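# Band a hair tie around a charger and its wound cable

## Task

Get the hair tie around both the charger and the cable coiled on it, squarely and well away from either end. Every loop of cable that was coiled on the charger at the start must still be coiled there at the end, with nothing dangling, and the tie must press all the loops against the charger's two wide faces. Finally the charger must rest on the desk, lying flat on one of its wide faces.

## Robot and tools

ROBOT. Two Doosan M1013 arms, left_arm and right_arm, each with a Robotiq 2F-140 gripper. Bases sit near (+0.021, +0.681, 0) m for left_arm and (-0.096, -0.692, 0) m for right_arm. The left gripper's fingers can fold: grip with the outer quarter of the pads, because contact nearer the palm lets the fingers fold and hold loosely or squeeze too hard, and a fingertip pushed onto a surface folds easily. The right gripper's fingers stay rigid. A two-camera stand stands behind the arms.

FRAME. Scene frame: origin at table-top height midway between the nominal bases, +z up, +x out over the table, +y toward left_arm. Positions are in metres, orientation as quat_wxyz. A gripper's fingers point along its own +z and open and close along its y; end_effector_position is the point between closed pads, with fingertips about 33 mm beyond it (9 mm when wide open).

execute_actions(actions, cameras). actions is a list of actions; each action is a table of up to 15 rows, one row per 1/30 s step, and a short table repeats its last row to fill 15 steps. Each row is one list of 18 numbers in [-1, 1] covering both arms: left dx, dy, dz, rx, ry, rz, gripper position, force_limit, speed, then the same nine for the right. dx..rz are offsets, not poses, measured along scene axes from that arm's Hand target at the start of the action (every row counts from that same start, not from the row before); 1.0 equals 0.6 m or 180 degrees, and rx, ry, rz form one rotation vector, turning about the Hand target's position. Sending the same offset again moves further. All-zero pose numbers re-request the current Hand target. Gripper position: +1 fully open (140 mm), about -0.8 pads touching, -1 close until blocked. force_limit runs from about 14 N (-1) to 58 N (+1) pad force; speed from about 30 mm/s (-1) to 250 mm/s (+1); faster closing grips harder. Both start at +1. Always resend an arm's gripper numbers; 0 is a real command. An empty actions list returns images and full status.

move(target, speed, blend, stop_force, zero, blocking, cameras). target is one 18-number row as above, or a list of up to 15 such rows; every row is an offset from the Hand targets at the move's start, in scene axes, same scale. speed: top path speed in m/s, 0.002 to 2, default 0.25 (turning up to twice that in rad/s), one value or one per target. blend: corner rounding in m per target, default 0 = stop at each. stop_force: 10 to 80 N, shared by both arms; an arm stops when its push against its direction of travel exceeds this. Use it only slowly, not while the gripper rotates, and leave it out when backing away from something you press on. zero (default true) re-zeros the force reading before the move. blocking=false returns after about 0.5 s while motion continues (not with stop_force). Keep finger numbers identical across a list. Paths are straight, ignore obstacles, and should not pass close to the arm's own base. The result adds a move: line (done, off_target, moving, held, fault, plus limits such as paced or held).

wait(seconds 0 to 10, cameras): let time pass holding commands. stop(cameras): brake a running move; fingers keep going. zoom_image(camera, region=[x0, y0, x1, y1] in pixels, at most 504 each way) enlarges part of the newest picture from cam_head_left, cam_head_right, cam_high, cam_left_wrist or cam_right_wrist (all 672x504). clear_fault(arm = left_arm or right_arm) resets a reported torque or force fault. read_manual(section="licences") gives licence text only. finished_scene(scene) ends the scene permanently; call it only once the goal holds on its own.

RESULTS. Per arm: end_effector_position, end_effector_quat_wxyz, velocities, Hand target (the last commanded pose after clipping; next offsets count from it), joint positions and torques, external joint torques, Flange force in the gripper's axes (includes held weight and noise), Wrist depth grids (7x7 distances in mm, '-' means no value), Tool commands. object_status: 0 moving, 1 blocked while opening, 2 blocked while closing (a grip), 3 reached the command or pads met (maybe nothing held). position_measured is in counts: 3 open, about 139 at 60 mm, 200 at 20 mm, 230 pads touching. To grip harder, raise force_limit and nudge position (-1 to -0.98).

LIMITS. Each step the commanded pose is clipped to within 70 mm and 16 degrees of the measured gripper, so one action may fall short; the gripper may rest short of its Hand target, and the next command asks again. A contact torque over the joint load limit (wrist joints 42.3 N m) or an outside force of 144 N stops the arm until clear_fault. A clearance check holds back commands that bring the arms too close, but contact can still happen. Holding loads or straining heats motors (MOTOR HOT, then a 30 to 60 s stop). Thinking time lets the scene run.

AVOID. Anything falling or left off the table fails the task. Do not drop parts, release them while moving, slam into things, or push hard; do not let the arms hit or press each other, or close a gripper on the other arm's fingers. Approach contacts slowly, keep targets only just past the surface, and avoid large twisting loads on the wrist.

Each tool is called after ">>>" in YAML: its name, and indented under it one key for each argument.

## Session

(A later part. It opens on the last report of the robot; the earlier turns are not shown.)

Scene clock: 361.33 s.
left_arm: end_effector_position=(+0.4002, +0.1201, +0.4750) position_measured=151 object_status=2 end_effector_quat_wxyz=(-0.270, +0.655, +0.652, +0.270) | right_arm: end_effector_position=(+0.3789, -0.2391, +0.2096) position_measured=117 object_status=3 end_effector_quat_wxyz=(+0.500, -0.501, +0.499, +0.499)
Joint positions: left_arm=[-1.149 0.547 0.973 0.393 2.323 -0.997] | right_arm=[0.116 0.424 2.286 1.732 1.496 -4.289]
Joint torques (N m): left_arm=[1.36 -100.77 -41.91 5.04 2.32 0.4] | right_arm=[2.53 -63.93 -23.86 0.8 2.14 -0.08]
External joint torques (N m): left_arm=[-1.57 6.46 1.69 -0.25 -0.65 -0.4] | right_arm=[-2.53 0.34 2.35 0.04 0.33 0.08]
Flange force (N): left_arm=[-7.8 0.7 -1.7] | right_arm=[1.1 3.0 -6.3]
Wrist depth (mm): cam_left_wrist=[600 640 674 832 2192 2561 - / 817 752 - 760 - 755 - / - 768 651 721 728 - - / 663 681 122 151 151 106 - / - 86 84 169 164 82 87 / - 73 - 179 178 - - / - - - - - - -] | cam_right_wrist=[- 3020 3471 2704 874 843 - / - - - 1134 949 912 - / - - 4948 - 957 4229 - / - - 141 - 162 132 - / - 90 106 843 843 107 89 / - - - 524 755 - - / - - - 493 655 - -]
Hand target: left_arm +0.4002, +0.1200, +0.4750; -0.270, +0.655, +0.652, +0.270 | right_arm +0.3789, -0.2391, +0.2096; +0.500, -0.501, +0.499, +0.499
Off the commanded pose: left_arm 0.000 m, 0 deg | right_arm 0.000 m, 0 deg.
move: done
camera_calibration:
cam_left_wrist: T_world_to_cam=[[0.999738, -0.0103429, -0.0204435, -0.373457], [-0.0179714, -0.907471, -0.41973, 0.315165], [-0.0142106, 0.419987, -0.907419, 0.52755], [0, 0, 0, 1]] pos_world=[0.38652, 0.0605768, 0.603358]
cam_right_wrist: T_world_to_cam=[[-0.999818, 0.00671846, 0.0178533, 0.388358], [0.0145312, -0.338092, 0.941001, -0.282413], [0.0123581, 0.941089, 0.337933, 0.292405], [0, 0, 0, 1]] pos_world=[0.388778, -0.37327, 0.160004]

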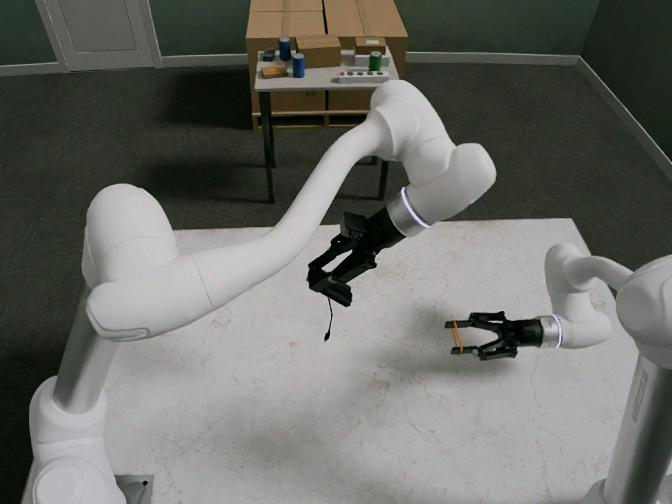

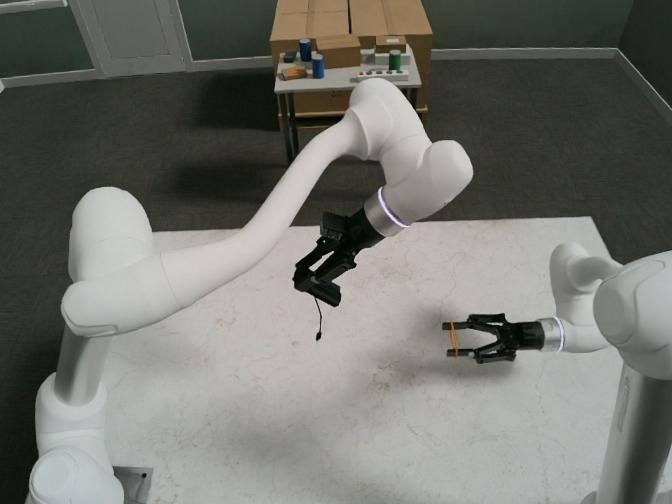

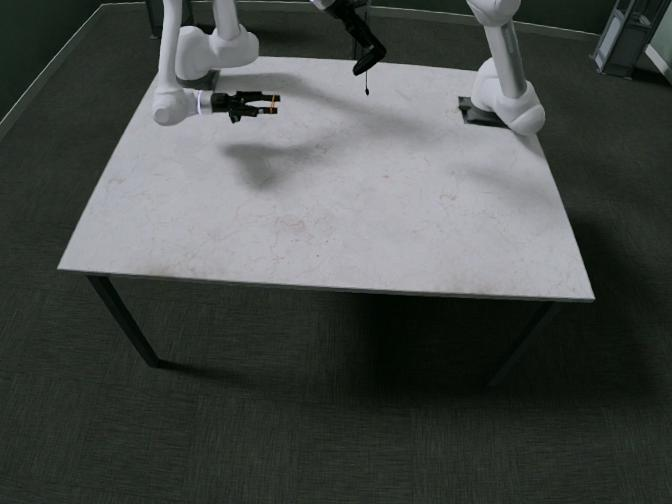

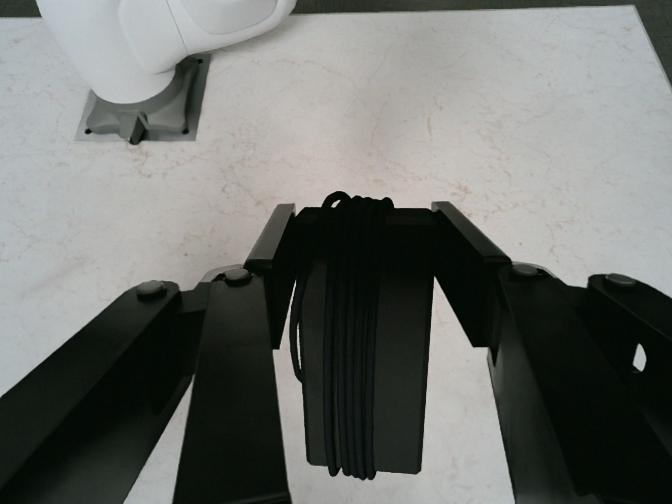

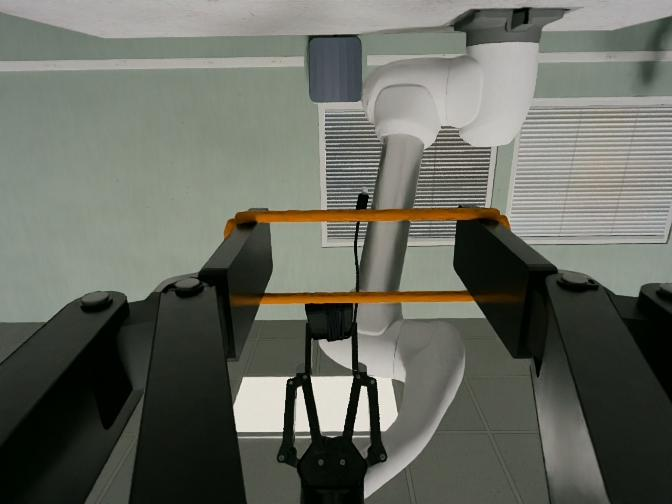

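>>> move:
  target: [-0.05,0,0.05,0,0.235,0.235,-0.98,0,-1,0,0,0,0,0,0,0.1,1,-1]
  speed: 0.3
  cameras: ["all"]

>>> zoom_image:
  camera: "cam_head_left"
  region: [220, 200, 420, 380]

Scene clock: 369.03 s.
left_arm: end_effector_position=(+0.3702, +0.1200, +0.5050) position_measured=151 object_status=2 end_effector_quat_wxyz=(-0.559, +0.433, +0.701, -0.092) | right_arm: end_effector_position=(+0.3789, -0.2391, +0.2096) position_measured=117 object_status=3 end_effector_quat_wxyz=(+0.500, -0.501, +0.499, +0.499)
Joint positions: left_arm=[-0.838 0.643 0.972 -0.815 2.529 -1.747] | right_arm=[0.116 0.424 2.286 1.732 1.496 -4.289]
Joint torques (N m): left_arm=[1.4 -109.7 -41.22 1.62 2.34 0.38] | right_arm=[2.08 -63.72 -23.92 0.83 2.22 -0.07]
External joint torques (N m): left_arm=[-1.53 7.94 1.63 0.19 -0.71 -0.41] | right_arm=[-2.12 0.17 2.34 0.01 0.26 0.08]
Flange force (N): left_arm=[-8.9 -0.7 -6.1] | right_arm=[0.8 3.3 -5.5]
Wrist depth (mm): cam_left_wrist=[2714 3123 - - 3403 637 610 / 3081 - - 3864 2923 786 689 / - - - 3123 - 760 613 / 3040 - 122 151 144 105 595 / - 86 84 165 164 82 87 / - 73 - 173 - - - / - - - 196 187 - -] | cam_right_wrist=[- 891 - 3471 - 874 - / - - - 3276 977 898 - / - 3876 - - 3420 - - / - 3471 142 961 161 124 - / - 90 152 834 843 107 89 / - - 542 684 - - - / - - - - - - -]
Hand target: left_arm +0.3702, +0.1200, +0.5050; -0.559, +0.433, +0.701, -0.092 | right_arm +0.3789, -0.2391, +0.2096; +0.500, -0.501, +0.499, +0.499
Off the commanded pose: left_arm 0.000 m, 0 deg | right_arm 0.000 m, 0 deg.
move: done
camera_calibration:
cam_left_wrist: T_world_to_cam=[[0.496432, 0.598213, -0.629043, 0.0778478], [0.289078, -0.797206, -0.529997, 0.256014], [-0.818528, 0.081265, -0.568689, 0.721657], [0, 0, 0, 1]] pos_world=[0.478042, 0.0988804, 0.595055]
cam_right_wrist: T_world_to_cam=[[-0.999818, 0.00671846, 0.0178533, 0.388358], [0.0145312, -0.338092, 0.941001, -0.282413], [0.0123581, 0.941089, 0.337933, 0.292405], [0, 0, 0, 1]] pos_world=[0.388778, -0.37327, 0.160004]

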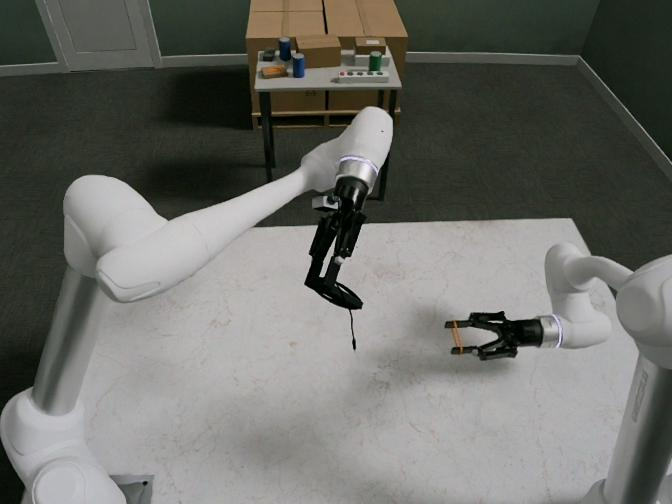

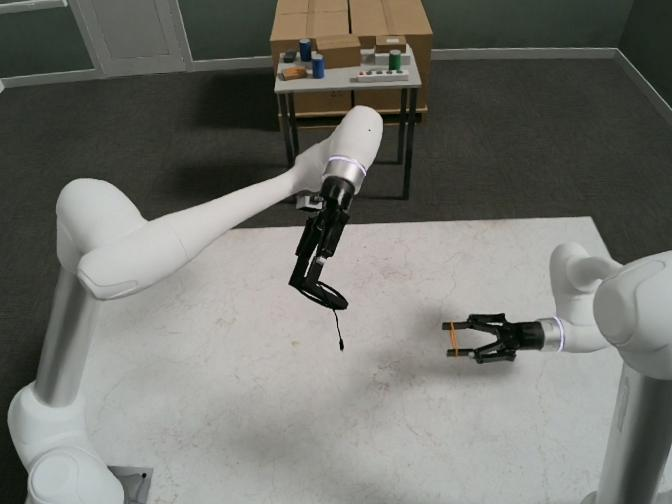

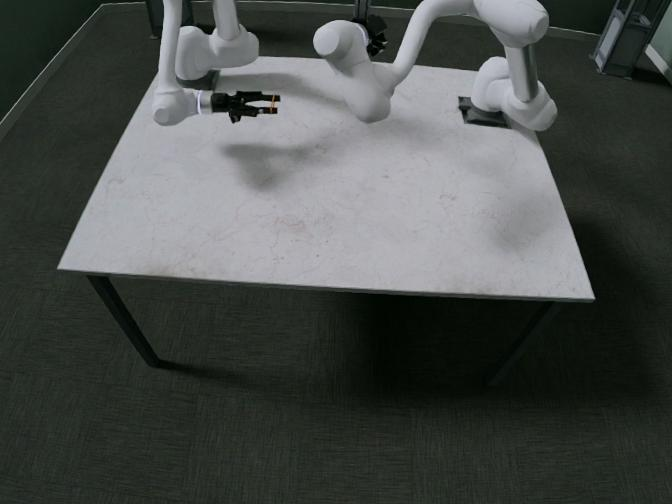

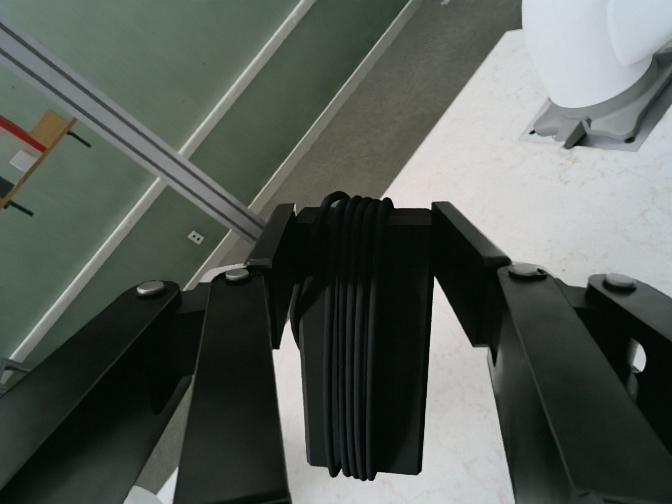

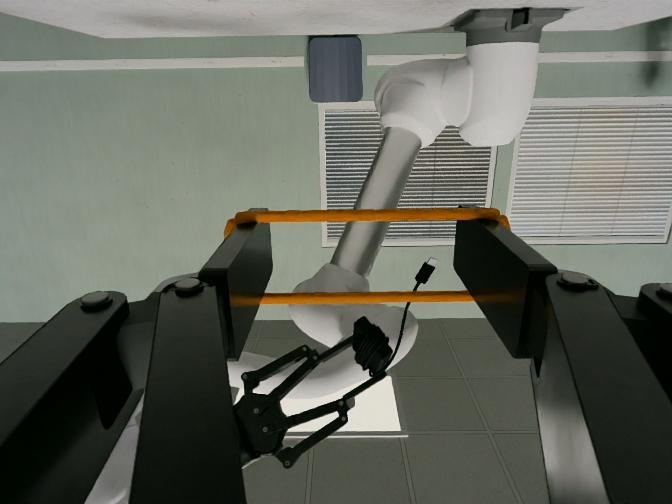

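Scaled by 2.520 from the camera's 672x504 image, which has a finer 960x720 frame.

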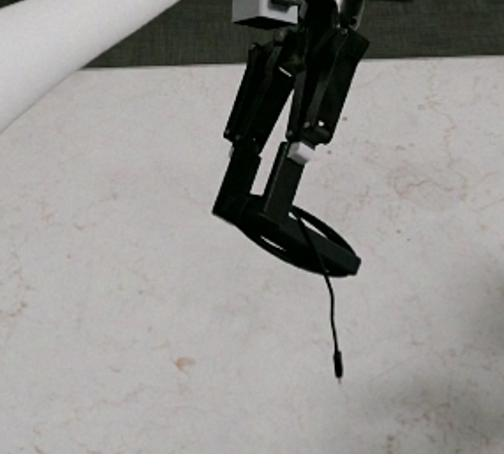

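>>> move:
  target: [-0.06,0,0.03,0,0.18,0.18,-0.98,0,-1,0,0,0,0,0,0,0.1,1,-1]
  speed: 0.3
  cameras: ["cam_head_left","cam_left_wrist","cam_right_wrist"]

>>> zoom_image:
  camera: "cam_head_left"
  region: [220, 200, 420, 380]

>>> zoom_image:
  camera: "cam_right_wrist"
  region: [240, 200, 460, 440]

Scene clock: 378.70 s.
left_arm: end_effector_position=(+0.3342, +0.1200, +0.5230) position_measured=151 object_status=2 end_effector_quat_wxyz=(+0.683, -0.181, -0.611, +0.357) | right_arm: end_effector_position=(+0.3789, -0.2391, +0.2096) position_measured=117 object_status=3 end_effector_quat_wxyz=(+0.500, -0.501, +0.499, +0.499)
Joint positions: left_arm=[-0.692 0.502 1.504 -1.46 2.252 -1.963] | right_arm=[0.116 0.424 2.286 1.732 1.496 -4.289]
Joint torques (N m): left_arm=[1.37 -91.39 -36.42 -1.96 1.66 0.46] | right_arm=[2.86 -63.77 -23.96 0.74 2.15 -0.04]
External joint torques (N m): left_arm=[-1.2 6.83 1.7 0.48 -0.58 -0.49] | right_arm=[-2.87 -0.12 2.18 0.11 0.34 0.04]
Flange force (N): left_arm=[-7.9 -0.5 -3.6] | right_arm=[0.3 3.0 -6.9]
Wrist depth (mm): cam_left_wrist=[- 2961 - - 3211 2714 - / 2561 2814 - 3677 4559 2620 - / 3864 6161 4301 3677 3507 - 2747 / - - 123 150 151 109 2682 / - 86 85 164 164 82 87 / - 73 - 177 - - - / - - - 196 187 - -] | cam_right_wrist=[- - - 2802 878 861 - / 3471 - - - 998 908 2836 / - 562 554 - 1129 - - / - 566 141 1038 162 132 - / - 90 151 595 934 107 89 / - - - 587 - - - / - - - - - - -]
Hand target: left_arm +0.3342, +0.1200, +0.5230; +0.683, -0.181, -0.611, +0.358 | right_arm +0.3789, -0.2391, +0.2096; +0.500, -0.501, +0.499, +0.499
Off the commanded pose: left_arm 0.000 m, 0 deg | right_arm 0.000 m, 0 deg.
move: done
camera_calibration:
cam_left_wrist: T_world_to_cam=[[-0.276376, 0.664037, -0.694746, 0.391716], [0.336928, -0.610073, -0.71714, 0.33537], [-0.900053, -0.43228, -0.055123, 0.522765], [0, 0, 0, 1]] pos_world=[0.465781, 0.170468, 0.541467]
cam_right_wrist: T_world_to_cam=[[-0.999818, 0.00671846, 0.0178533, 0.388358], [0.0145312, -0.338092, 0.941001, -0.282413], [0.0123581, 0.941089, 0.337933, 0.292405], [0, 0, 0, 1]] pos_world=[0.388778, -0.37327, 0.160004]
Images, in order (width x height): cam_head_left 672x504, cam_left_wrist 672x504, cam_right_wrist 672x504.

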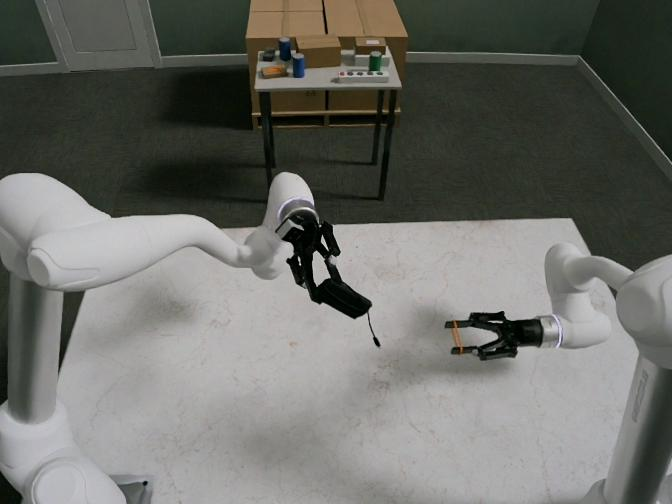

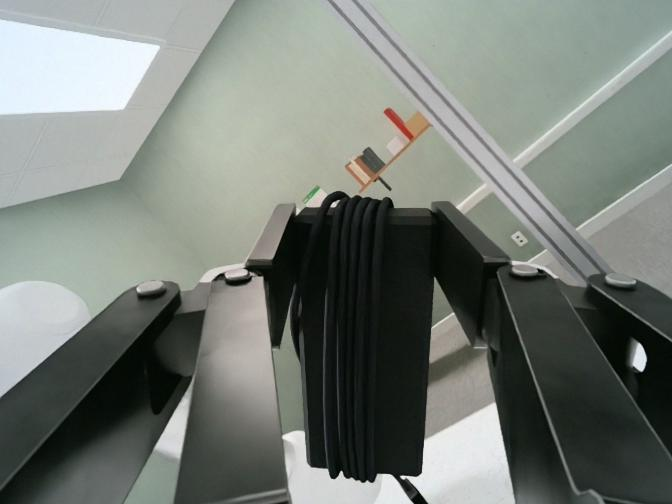

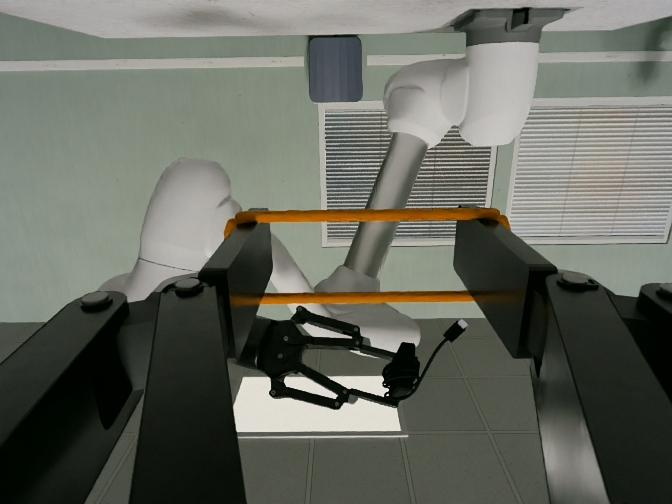

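Scaled by 2.520 from the camera's 672x504 image, which has a finer 960x720 frame.

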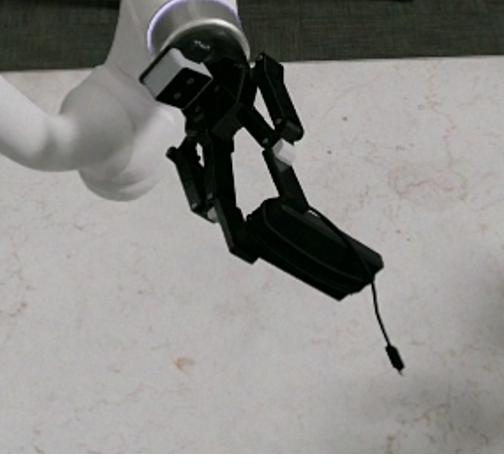

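Scaled by 2.100 from the camera's 672x504 image, which has a finer 960x720 frame.

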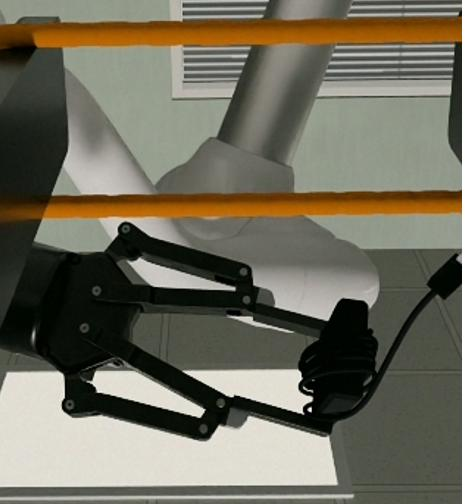

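>>> move:
  target: [-0.03,0,0.04,0,0.18,0.18,-0.98,0,-1,0,0,0,0,0,0,0.1,1,-1]
  speed: 0.3
  cameras: ["cam_head_left","cam_left_wrist","cam_right_wrist"]

>>> zoom_image:
  camera: "cam_head_left"
  region: [220, 200, 420, 380]

>>> zoom_image:
  camera: "cam_right_wrist"
  region: [240, 200, 460, 440]

Scene clock: 385.67 s.
left_arm: end_effector_position=(+0.3162, +0.1200, +0.5470) position_measured=151 object_status=2 end_effector_quat_wxyz=(+0.699, +0.100, -0.425, +0.567) | right_arm: end_effector_position=(+0.3789, -0.2391, +0.2096) position_measured=117 object_status=3 end_effector_quat_wxyz=(+0.500, -0.501, +0.499, +0.499)
Joint positions: left_arm=[-0.705 0.307 2.067 -2.107 1.993 -1.983] | right_arm=[0.116 0.424 2.286 1.732 1.496 -4.289]
Joint torques (N m): left_arm=[1.47 -64.24 -28.4 -3.11 2.19 0.4] | right_arm=[2.27 -63.63 -23.88 0.74 2.18 -0.1]
External joint torques (N m): left_arm=[-1.39 6.15 1.67 0.07 -0.79 -0.42] | right_arm=[-2.26 -0.11 2.15 0.1 0.3 0.1]
Flange force (N): left_arm=[-9.2 -1.1 -2.5] | right_arm=[0.2 3.1 -5.6]
Wrist depth (mm): cam_left_wrist=[- 1916 - 2682 3000 3800 3123 / - 2505 - - 3562 3864 3931 / 1965 - 3123 - 4956 3040 3257 / 2478 - 122 151 144 105 3454 / - 86 84 163 163 82 87 / - 73 - 178 177 - - / - - - 189 185 - -] | cam_right_wrist=[- - 3060 - - 861 - / 3420 - - 4153 985 912 - / - - 688 642 1020 - - / - - 141 666 163 132 - / - 90 106 603 930 107 89 / - - - - - - - / - - - - - - -]
Hand target: left_arm +0.3162, +0.1200, +0.5470; +0.699, +0.100, -0.425, +0.567 | right_arm +0.3789, -0.2391, +0.2096; +0.500, -0.501, +0.499, +0.499
Off the commanded pose: left_arm 0.000 m, 0 deg | right_arm 0.000 m, 0 deg.
move: done
camera_calibration:
cam_left_wrist: T_world_to_cam=[[-0.881672, 0.317954, -0.348654, 0.446992], [0.180476, -0.455481, -0.87176, 0.474098], [-0.435985, -0.83153, 0.344202, 0.190568], [0, 0, 0, 1]] pos_world=[0.391622, 0.232283, 0.503552]
cam_right_wrist: T_world_to_cam=[[-0.999818, 0.00671846, 0.0178533, 0.388358], [0.0145312, -0.338092, 0.941001, -0.282413], [0.0123581, 0.941089, 0.337933, 0.292405], [0, 0, 0, 1]] pos_world=[0.388778, -0.37327, 0.160004]
Images, in order (width x height): cam_head_left 672x504, cam_left_wrist 672x504, cam_right_wrist 672x504.

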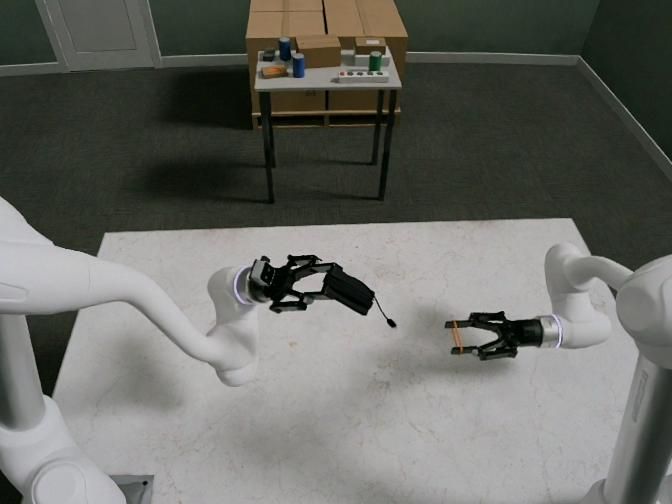

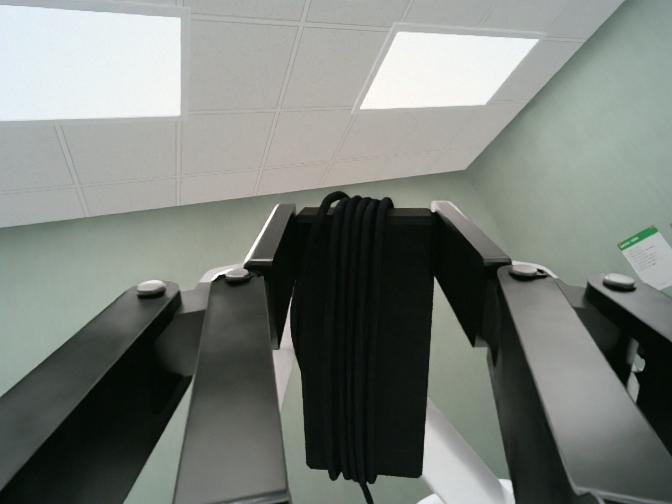

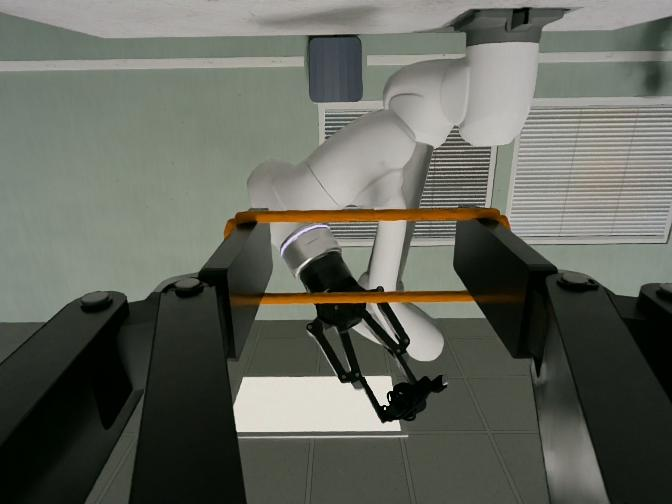

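Scaled by 2.520 from the camera's 672x504 image, which has a finer 960x720 frame.

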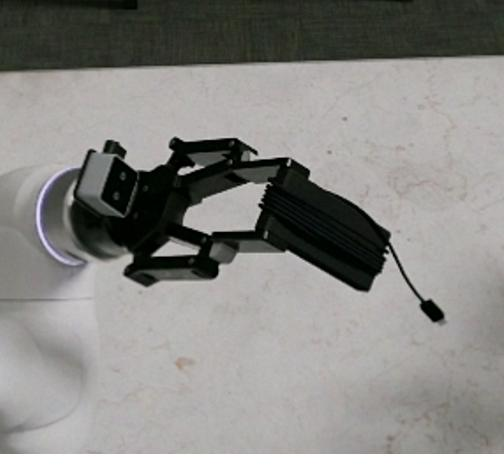

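Scaled by 2.100 from the camera's 672x504 image, which has a finer 960x720 frame.

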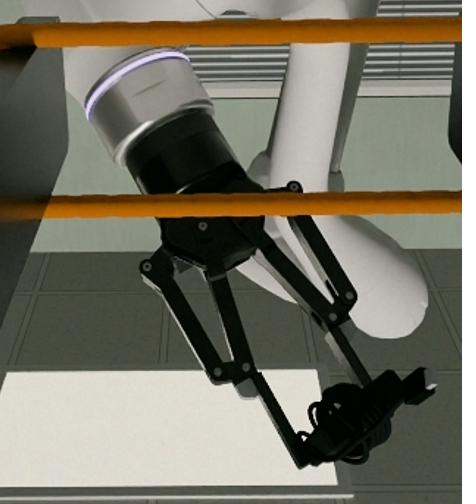

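>>> move:
  target: [0.08,0,-0.05,0,-0.36,-0.36,-0.98,0,-1,0,0,0,0,0,0,0.1,1,-1]
  speed: 0.3
  cameras: ["cam_head_left","cam_left_wrist"]

>>> zoom_image:
  camera: "cam_head_left"
  region: [220, 200, 420, 380]

>>> move:
  target: [0.06,0,-0.07,0,-0.235,-0.235,-0.98,0,-1,0,0,0,0,0,0,0.1,1,-1]
  speed: 0.3
  cameras: ["cam_head_left","cam_left_wrist","cam_high","cam_right_wrist"]

>>> zoom_image:
  camera: "cam_head_left"
  region: [220, 200, 420, 380]

>>> zoom_image:
  camera: "cam_high"
  region: [290, 30, 430, 140]

Scene clock: 396.97 s.
left_arm: end_effector_position=(+0.3642, +0.1200, +0.5170) position_measured=151 object_status=2 end_effector_quat_wxyz=(-0.559, +0.433, +0.701, -0.092) | right_arm: end_effector_position=(+0.3789, -0.2391, +0.2096) position_measured=117 object_status=3 end_effector_quat_wxyz=(+0.500, -0.501, +0.499, +0.499)
Joint positions: left_arm=[-0.843 0.634 0.965 -0.836 2.536 -1.773] | right_arm=[0.116 0.424 2.286 1.732 1.496 -4.289]
Joint torques (N m): left_arm=[1.33 -109.08 -41.42 1.5 2.23 0.39] | right_arm=[2.92 -63.9 -23.86 0.73 2.2 -0.09]
External joint torques (N m): left_arm=[-1.05 7.97 1.79 0.25 -0.64 -0.42] | right_arm=[-2.9 0.16 2.18 0.11 0.28 0.09]
Flange force (N): left_arm=[-8.5 -0.2 -6.0] | right_arm=[0.7 2.7 -6.9]
Wrist depth (mm): cam_left_wrist=[2591 4222 5066 3454 3507 983 602 / 2747 - - 3000 3000 811 687 / 3081 - - 3166 1013 733 630 / - 3800 122 151 151 107 618 / - 86 85 167 164 82 87 / - 73 - 179 178 - - / - - - 193 190 - -] | cam_right_wrist=[3101 1107 - 3143 894 868 - / 3186 - - 2258 977 888 - / 2907 - - - 1025 - - / - - 135 949 161 123 - / - 90 107 888 - 107 89 / - - 559 579 - - - / - - 516 - - - -]
Hand target: left_arm +0.3642, +0.1200, +0.5170; -0.559, +0.433, +0.701, -0.092 | right_arm +0.3789, -0.2391, +0.2096; +0.500, -0.501, +0.499, +0.499
Off the commanded pose: left_arm 0.000 m, 0 deg | right_arm 0.000 m, 0 deg.
move: done
camera_calibration:
cam_left_wrist: T_world_to_cam=[[0.496259, 0.598317, -0.629082, 0.0884204], [0.289133, -0.797138, -0.530069, 0.26409], [-0.818615, 0.0811631, -0.56858, 0.723637], [0, 0, 0, 1]] pos_world=[0.472143, 0.0988801, 0.607055]
Images, in order (width x height): cam_head_left 672x504, cam_left_wrist 672x504.

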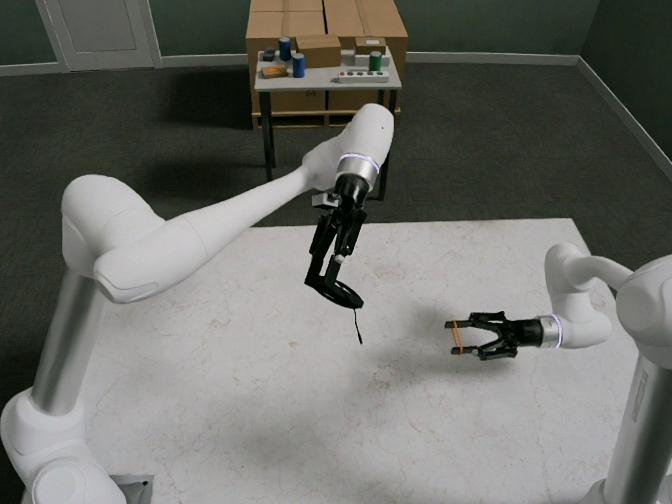

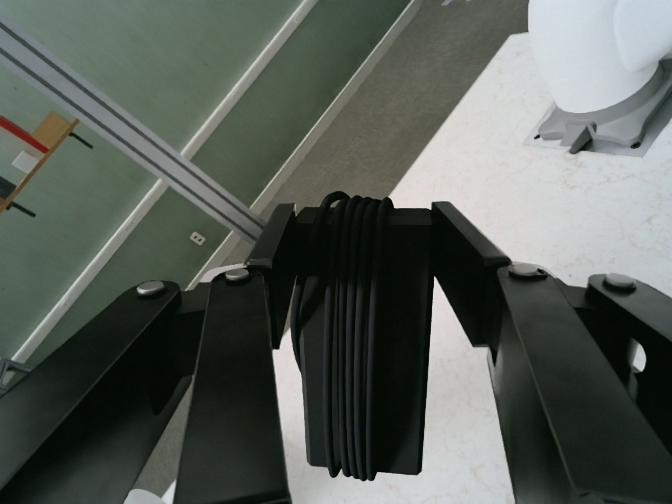

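Scaled by 2.520 from the camera's 672x504 image, which has a finer 960x720 frame.

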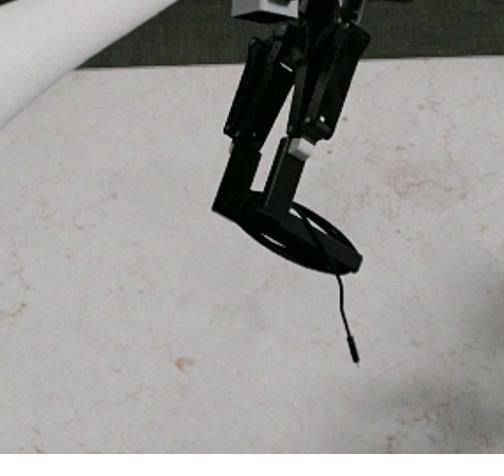

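Scene clock: 399.20 s.
left_arm: end_effector_position=(+0.4002, +0.1200, +0.4750) position_measured=151 object_status=2 end_effector_quat_wxyz=(-0.270, +0.655, +0.652, +0.270) | right_arm: end_effector_position=(+0.3789, -0.2391, +0.2096) position_measured=117 object_status=3 end_effector_quat_wxyz=(+0.500, -0.501, +0.499, +0.499)
Joint positions: left_arm=[-1.149 0.547 0.973 0.393 2.323 -0.997] | right_arm=[0.116 0.424 2.286 1.732 1.496 -4.289]
Joint torques (N m): left_arm=[1.62 -102 -41.75 5.22 2.42 0.36] | right_arm=[2.5 -63.78 -23.73 0.78 2.2 -0.08]
External joint torques (N m): left_arm=[-1.44 7.61 1.51 -0.43 -0.75 -0.36] | right_arm=[-2.49 -0.13 1.98 0.07 0.28 0.08]
Flange force (N): left_arm=[-9.3 1.9 -3.5] | right_arm=[0.1 2.8 -6.1]
Wrist depth (mm): cam_left_wrist=[653 639 712 867 1652 2000 851 / 811 747 - 792 719 826 - / - 733 - 728 726 747 704 / - - 122 151 150 663 671 / - 86 84 166 165 82 87 / - 73 - 177 178 - - / - - - 530 187 - -] | cam_right_wrist=[- - 2836 3143 828 846 - / - - 2326 2528 930 916 3371 / 3322 - 3524 - 881 - - / 4560 - 159 - 162 132 3371 / - 90 107 878 834 107 89 / - - - 530 758 - - / - - - 492 - - -]
Hand target: left_arm +0.4002, +0.1200, +0.4750; -0.270, +0.655, +0.652, +0.270 | right_arm +0.3789, -0.2391, +0.2096; +0.500, -0.501, +0.499, +0.499
Off the commanded pose: left_arm 0.000 m, 0 deg | right_arm 0.000 m, 0 deg.
move: done
camera_calibration:
cam_left_wrist: T_world_to_cam=[[0.999738, -0.0102103, -0.0204925, -0.373436], [-0.0178716, -0.907473, -0.41973, 0.315126], [-0.0143108, 0.419986, -0.907418, 0.527588], [0, 0, 0, 1]] pos_world=[0.38652, 0.0605762, 0.603358]
cam_right_wrist: T_world_to_cam=[[-0.999818, 0.00671846, 0.0178533, 0.388358], [0.0145312, -0.338092, 0.941001, -0.282413], [0.0123581, 0.941089, 0.337933, 0.292405], [0, 0, 0, 1]] pos_world=[0.388778, -0.37327, 0.160004]
Images, in order (width x height): cam_head_left 672x504, cam_high 672x504, cam_left_wrist 672x504, cam_right_wrist 672x504.

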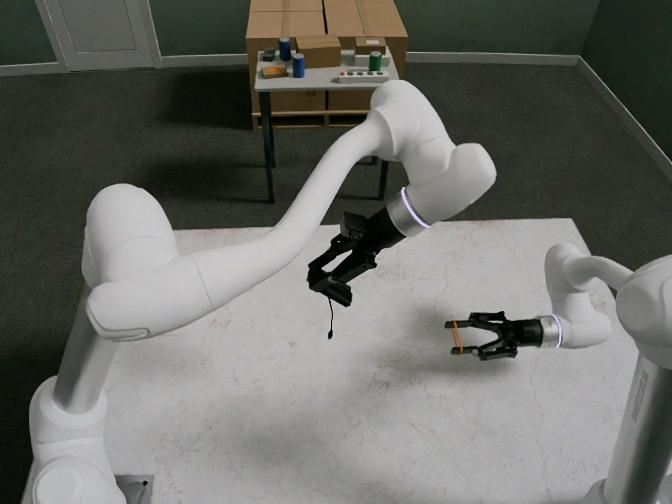

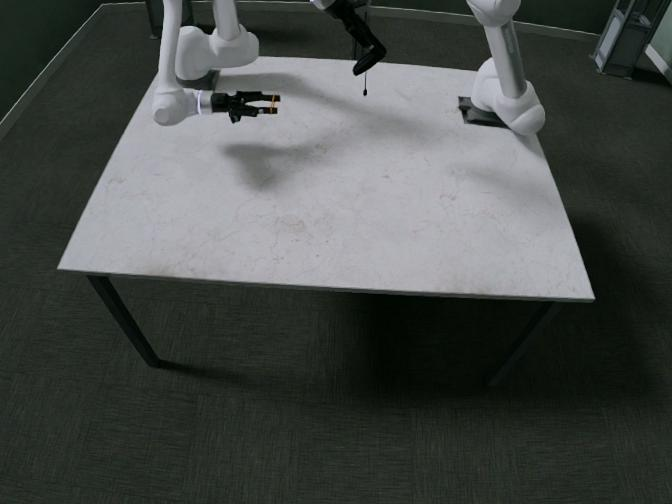

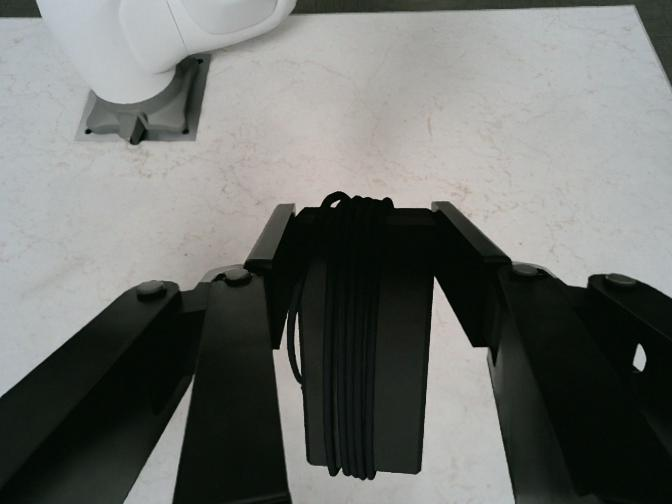

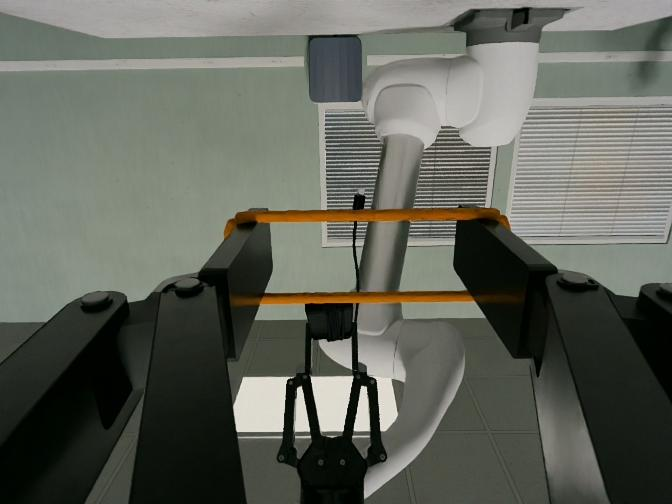

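Scaled by 2.520 from the camera's 672x504 image, which has a finer 960x720 frame.

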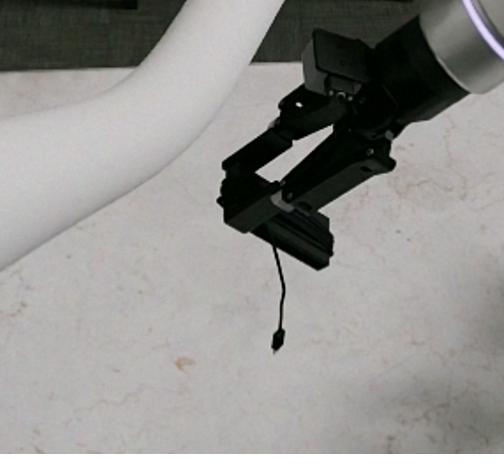

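Scaled by 3.600 from the camera's 672x504 image, which has a finer 960x720 frame.

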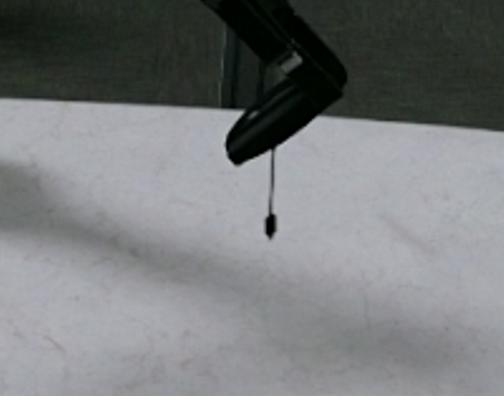

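>>> execute_actions:
  actions: []
  cameras: ["cam_left_wrist","cam_head_left","cam_high"]

Scene clock: 427.33 s.
left_arm: end_effector_position=(+0.4002, +0.1200, +0.4750) position_measured=151 object_status=2 end_effector_quat_wxyz=(-0.270, +0.655, +0.652, +0.270) | right_arm: end_effector_position=(+0.3789, -0.2391, +0.2096) position_measured=117 object_status=3 end_effector_quat_wxyz=(+0.500, -0.501, +0.499, +0.499)
Joint positions: left_arm=[-1.149 0.547 0.973 0.393 2.323 -0.997] | right_arm=[0.116 0.424 2.286 1.732 1.496 -4.289]
Joint velocities: within noise
Joint torques (N m): left_arm=[1.44 -101.8 -42.02 5.15 2.35 0.37] | right_arm=[2.81 -63.77 -23.94 0.77 2.17 -0.1]
External joint torques (N m): left_arm=[-1.16 7.63 1.87 -0.36 -0.69 -0.37] | right_arm=[-2.81 0.17 2.39 0.07 0.3 0.1]
Flange force (N): left_arm=[-9.0 1.8 -2.3] | right_arm=[0.7 3.1 -6.8]
Wrist depth (mm): cam_left_wrist=[610 640 706 934 880 - 2591 / 814 747 797 783 803 - 781 / 740 681 743 693 724 721 - / - - 122 151 151 663 - / - 86 84 164 164 83 87 / - 73 - 177 178 - - / - - - 195 191 - -] | cam_right_wrist=[- - - 905 949 849 - / - - - 1034 934 891 - / - - - - 938 4307 - / 3471 - 135 - 162 131 - / - 90 107 858 849 107 89 / - - - 520 783 - - / - - - 491 2373 - -]
Hand target: left_arm +0.4002, +0.1200, +0.4750; -0.270, +0.655, +0.652, +0.270 | right_arm +0.3789, -0.2391, +0.2096; +0.500, -0.501, +0.499, +0.499
Tool commands: left_gripper/position=-0.98 left_gripper/force_limit=+0.0 left_gripper/speed=-1.0 right_gripper/position=+0.1 right_gripper/force_limit=+1.0 right_gripper/speed=-1.0
Off the commanded pose: left_arm 0.000 m, 0 deg | right_arm 0.000 m, 0 deg.
camera_calibration:
cam_left_wrist: T_world_to_cam=[[0.999738, -0.0103429, -0.0204435, -0.373457], [-0.0179714, -0.907471, -0.41973, 0.315165], [-0.0142106, 0.419987, -0.907419, 0.52755], [0, 0, 0, 1]] pos_world=[0.38652, 0.0605768, 0.603358]
Images, in order (width x height): cam_head_left 672x504, cam_high 672x504, cam_left_wrist 672x504.

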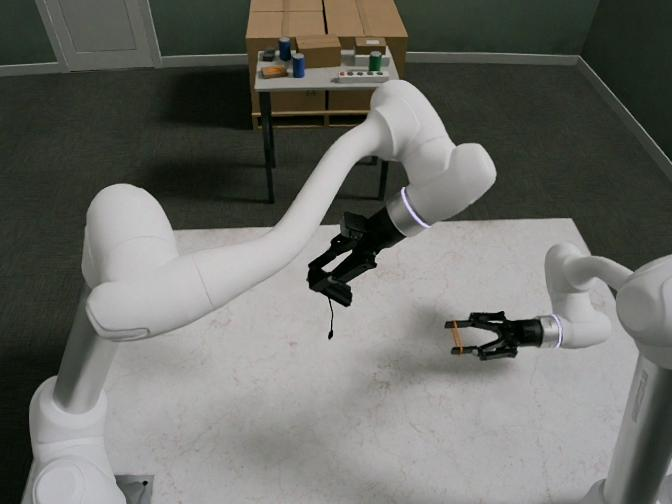

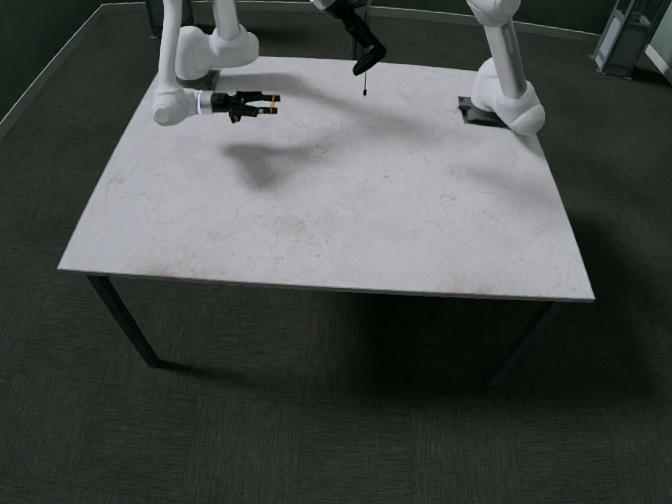

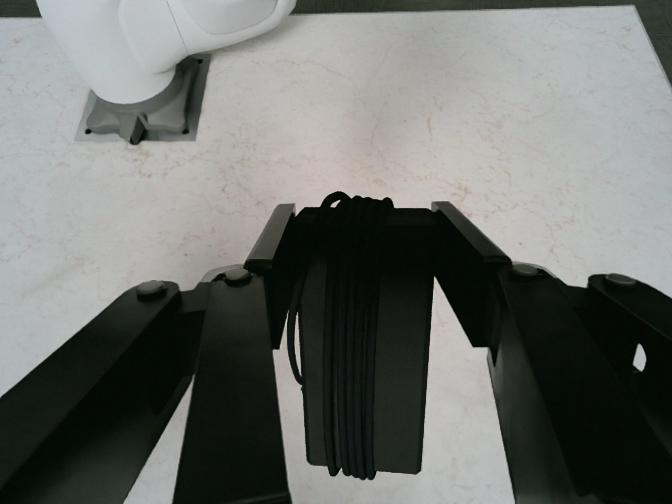

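>>> move:
  target:
    - [0.1,0.2,0.04,0.15,0,0,-0.98,0,-1,0,0,0,0,0,0,0.1,1,-1]
    - [0.1,0.2,0.04,0.25,0,0,-0.98,0,-1,0,0,0,0,0,0,0.1,1,-1]
    - [0.1,0.2,0.04,0.36,0,0,-0.98,0,-1,0,0,0,0,0,0,0.1,1,-1]
  speed: 0.3
  cameras: ["cam_left_wrist","cam_head_left","cam_high"]

Scene clock: 441.60 s.
left_arm: end_effector_position=(+0.4602, +0.2400, +0.4990) position_measured=151 object_status=2 end_effector_quat_wxyz=(+0.579, -0.409, -0.406, -0.578) | right_arm: end_effector_position=(+0.3789, -0.2391, +0.2096) position_measured=117 object_status=3 end_effector_quat_wxyz=(+0.500, -0.501, +0.499, +0.499)
Joint positions: left_arm=[-1.067 0.652 1.4 1.38 2.674 -0.386] | right_arm=[0.116 0.424 2.286 1.732 1.496 -4.289]
Joint torques (N m): left_arm=[1.49 -107.53 -38.35 2.56 1.51 0.3] | right_arm=[2.42 -63.65 -23.89 0.69 2.16 -0.12]
External joint torques (N m): left_arm=[-1.47 7.19 1.22 -0.74 -0.52 -0.3] | right_arm=[-2.39 -0.23 2.18 0.15 0.33 0.12]
Flange force (N): left_arm=[-7.1 0.8 -8.0] | right_arm=[-0.1 3.2 -5.9]
Wrist depth (mm): cam_left_wrist=[230 254 274 311 - - - / 257 271 291 324 - - - / - 321 326 360 166 - - / - - 123 150 151 105 - / - 86 84 152 163 83 87 / - 73 - 171 177 - - / - - - 186 188 - -] | cam_right_wrist=[- - - 3101 1038 825 2643 / 3186 3813 - 2556 938 930 - / 3322 - - 2769 916 3524 3420 / 2528 - 135 912 163 132 2836 / - 90 152 808 722 107 89 / - - 271 532 750 - - / - - 271 486 - - -]
Hand target: left_arm +0.4602, +0.2400, +0.4990; +0.579, -0.409, -0.406, -0.578 | right_arm +0.3789, -0.2391, +0.2096; +0.500, -0.501, +0.499, +0.499
Off the commanded pose: left_arm 0.000 m, 0 deg | right_arm 0.000 m, 0 deg.
move: done
camera_calibration:
cam_left_wrist: T_world_to_cam=[[0.999738, 0.0140929, -0.0180637, -0.438762], [-0.0179714, -0.00664876, -0.999816, 0.508503], [-0.0142104, 0.999879, -0.00639375, -0.0890675], [0, 0, 0, 1]] pos_world=[0.44652, 0.0986211, 0.499914]
Images, in order (width x height): cam_head_left 672x504, cam_high 672x504, cam_left_wrist 672x504.

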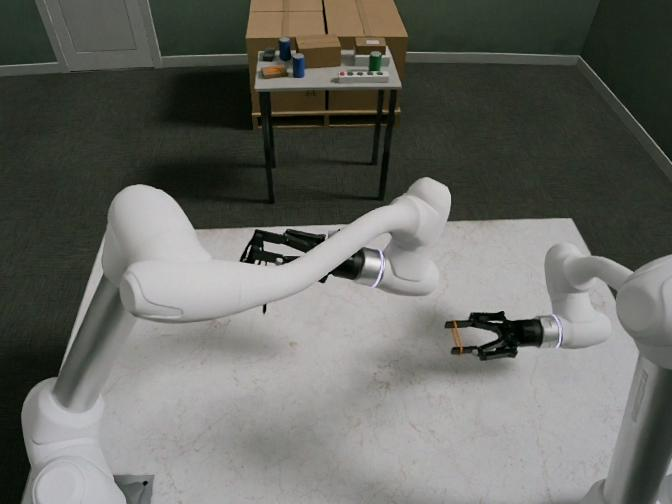

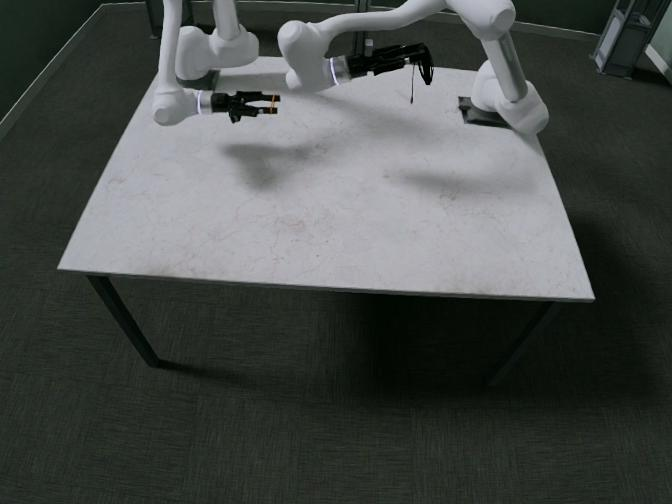

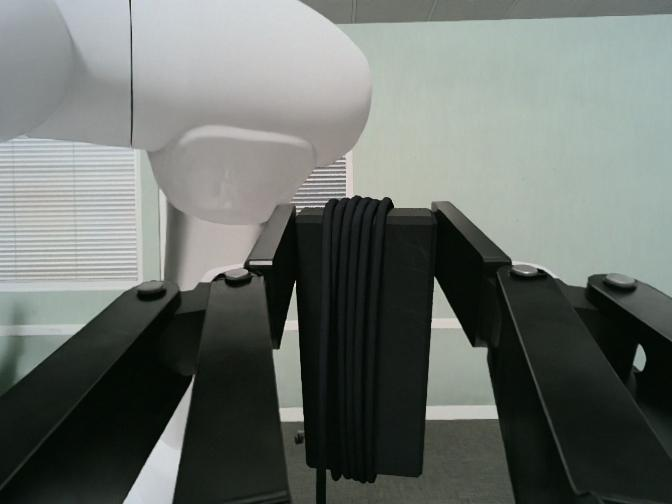

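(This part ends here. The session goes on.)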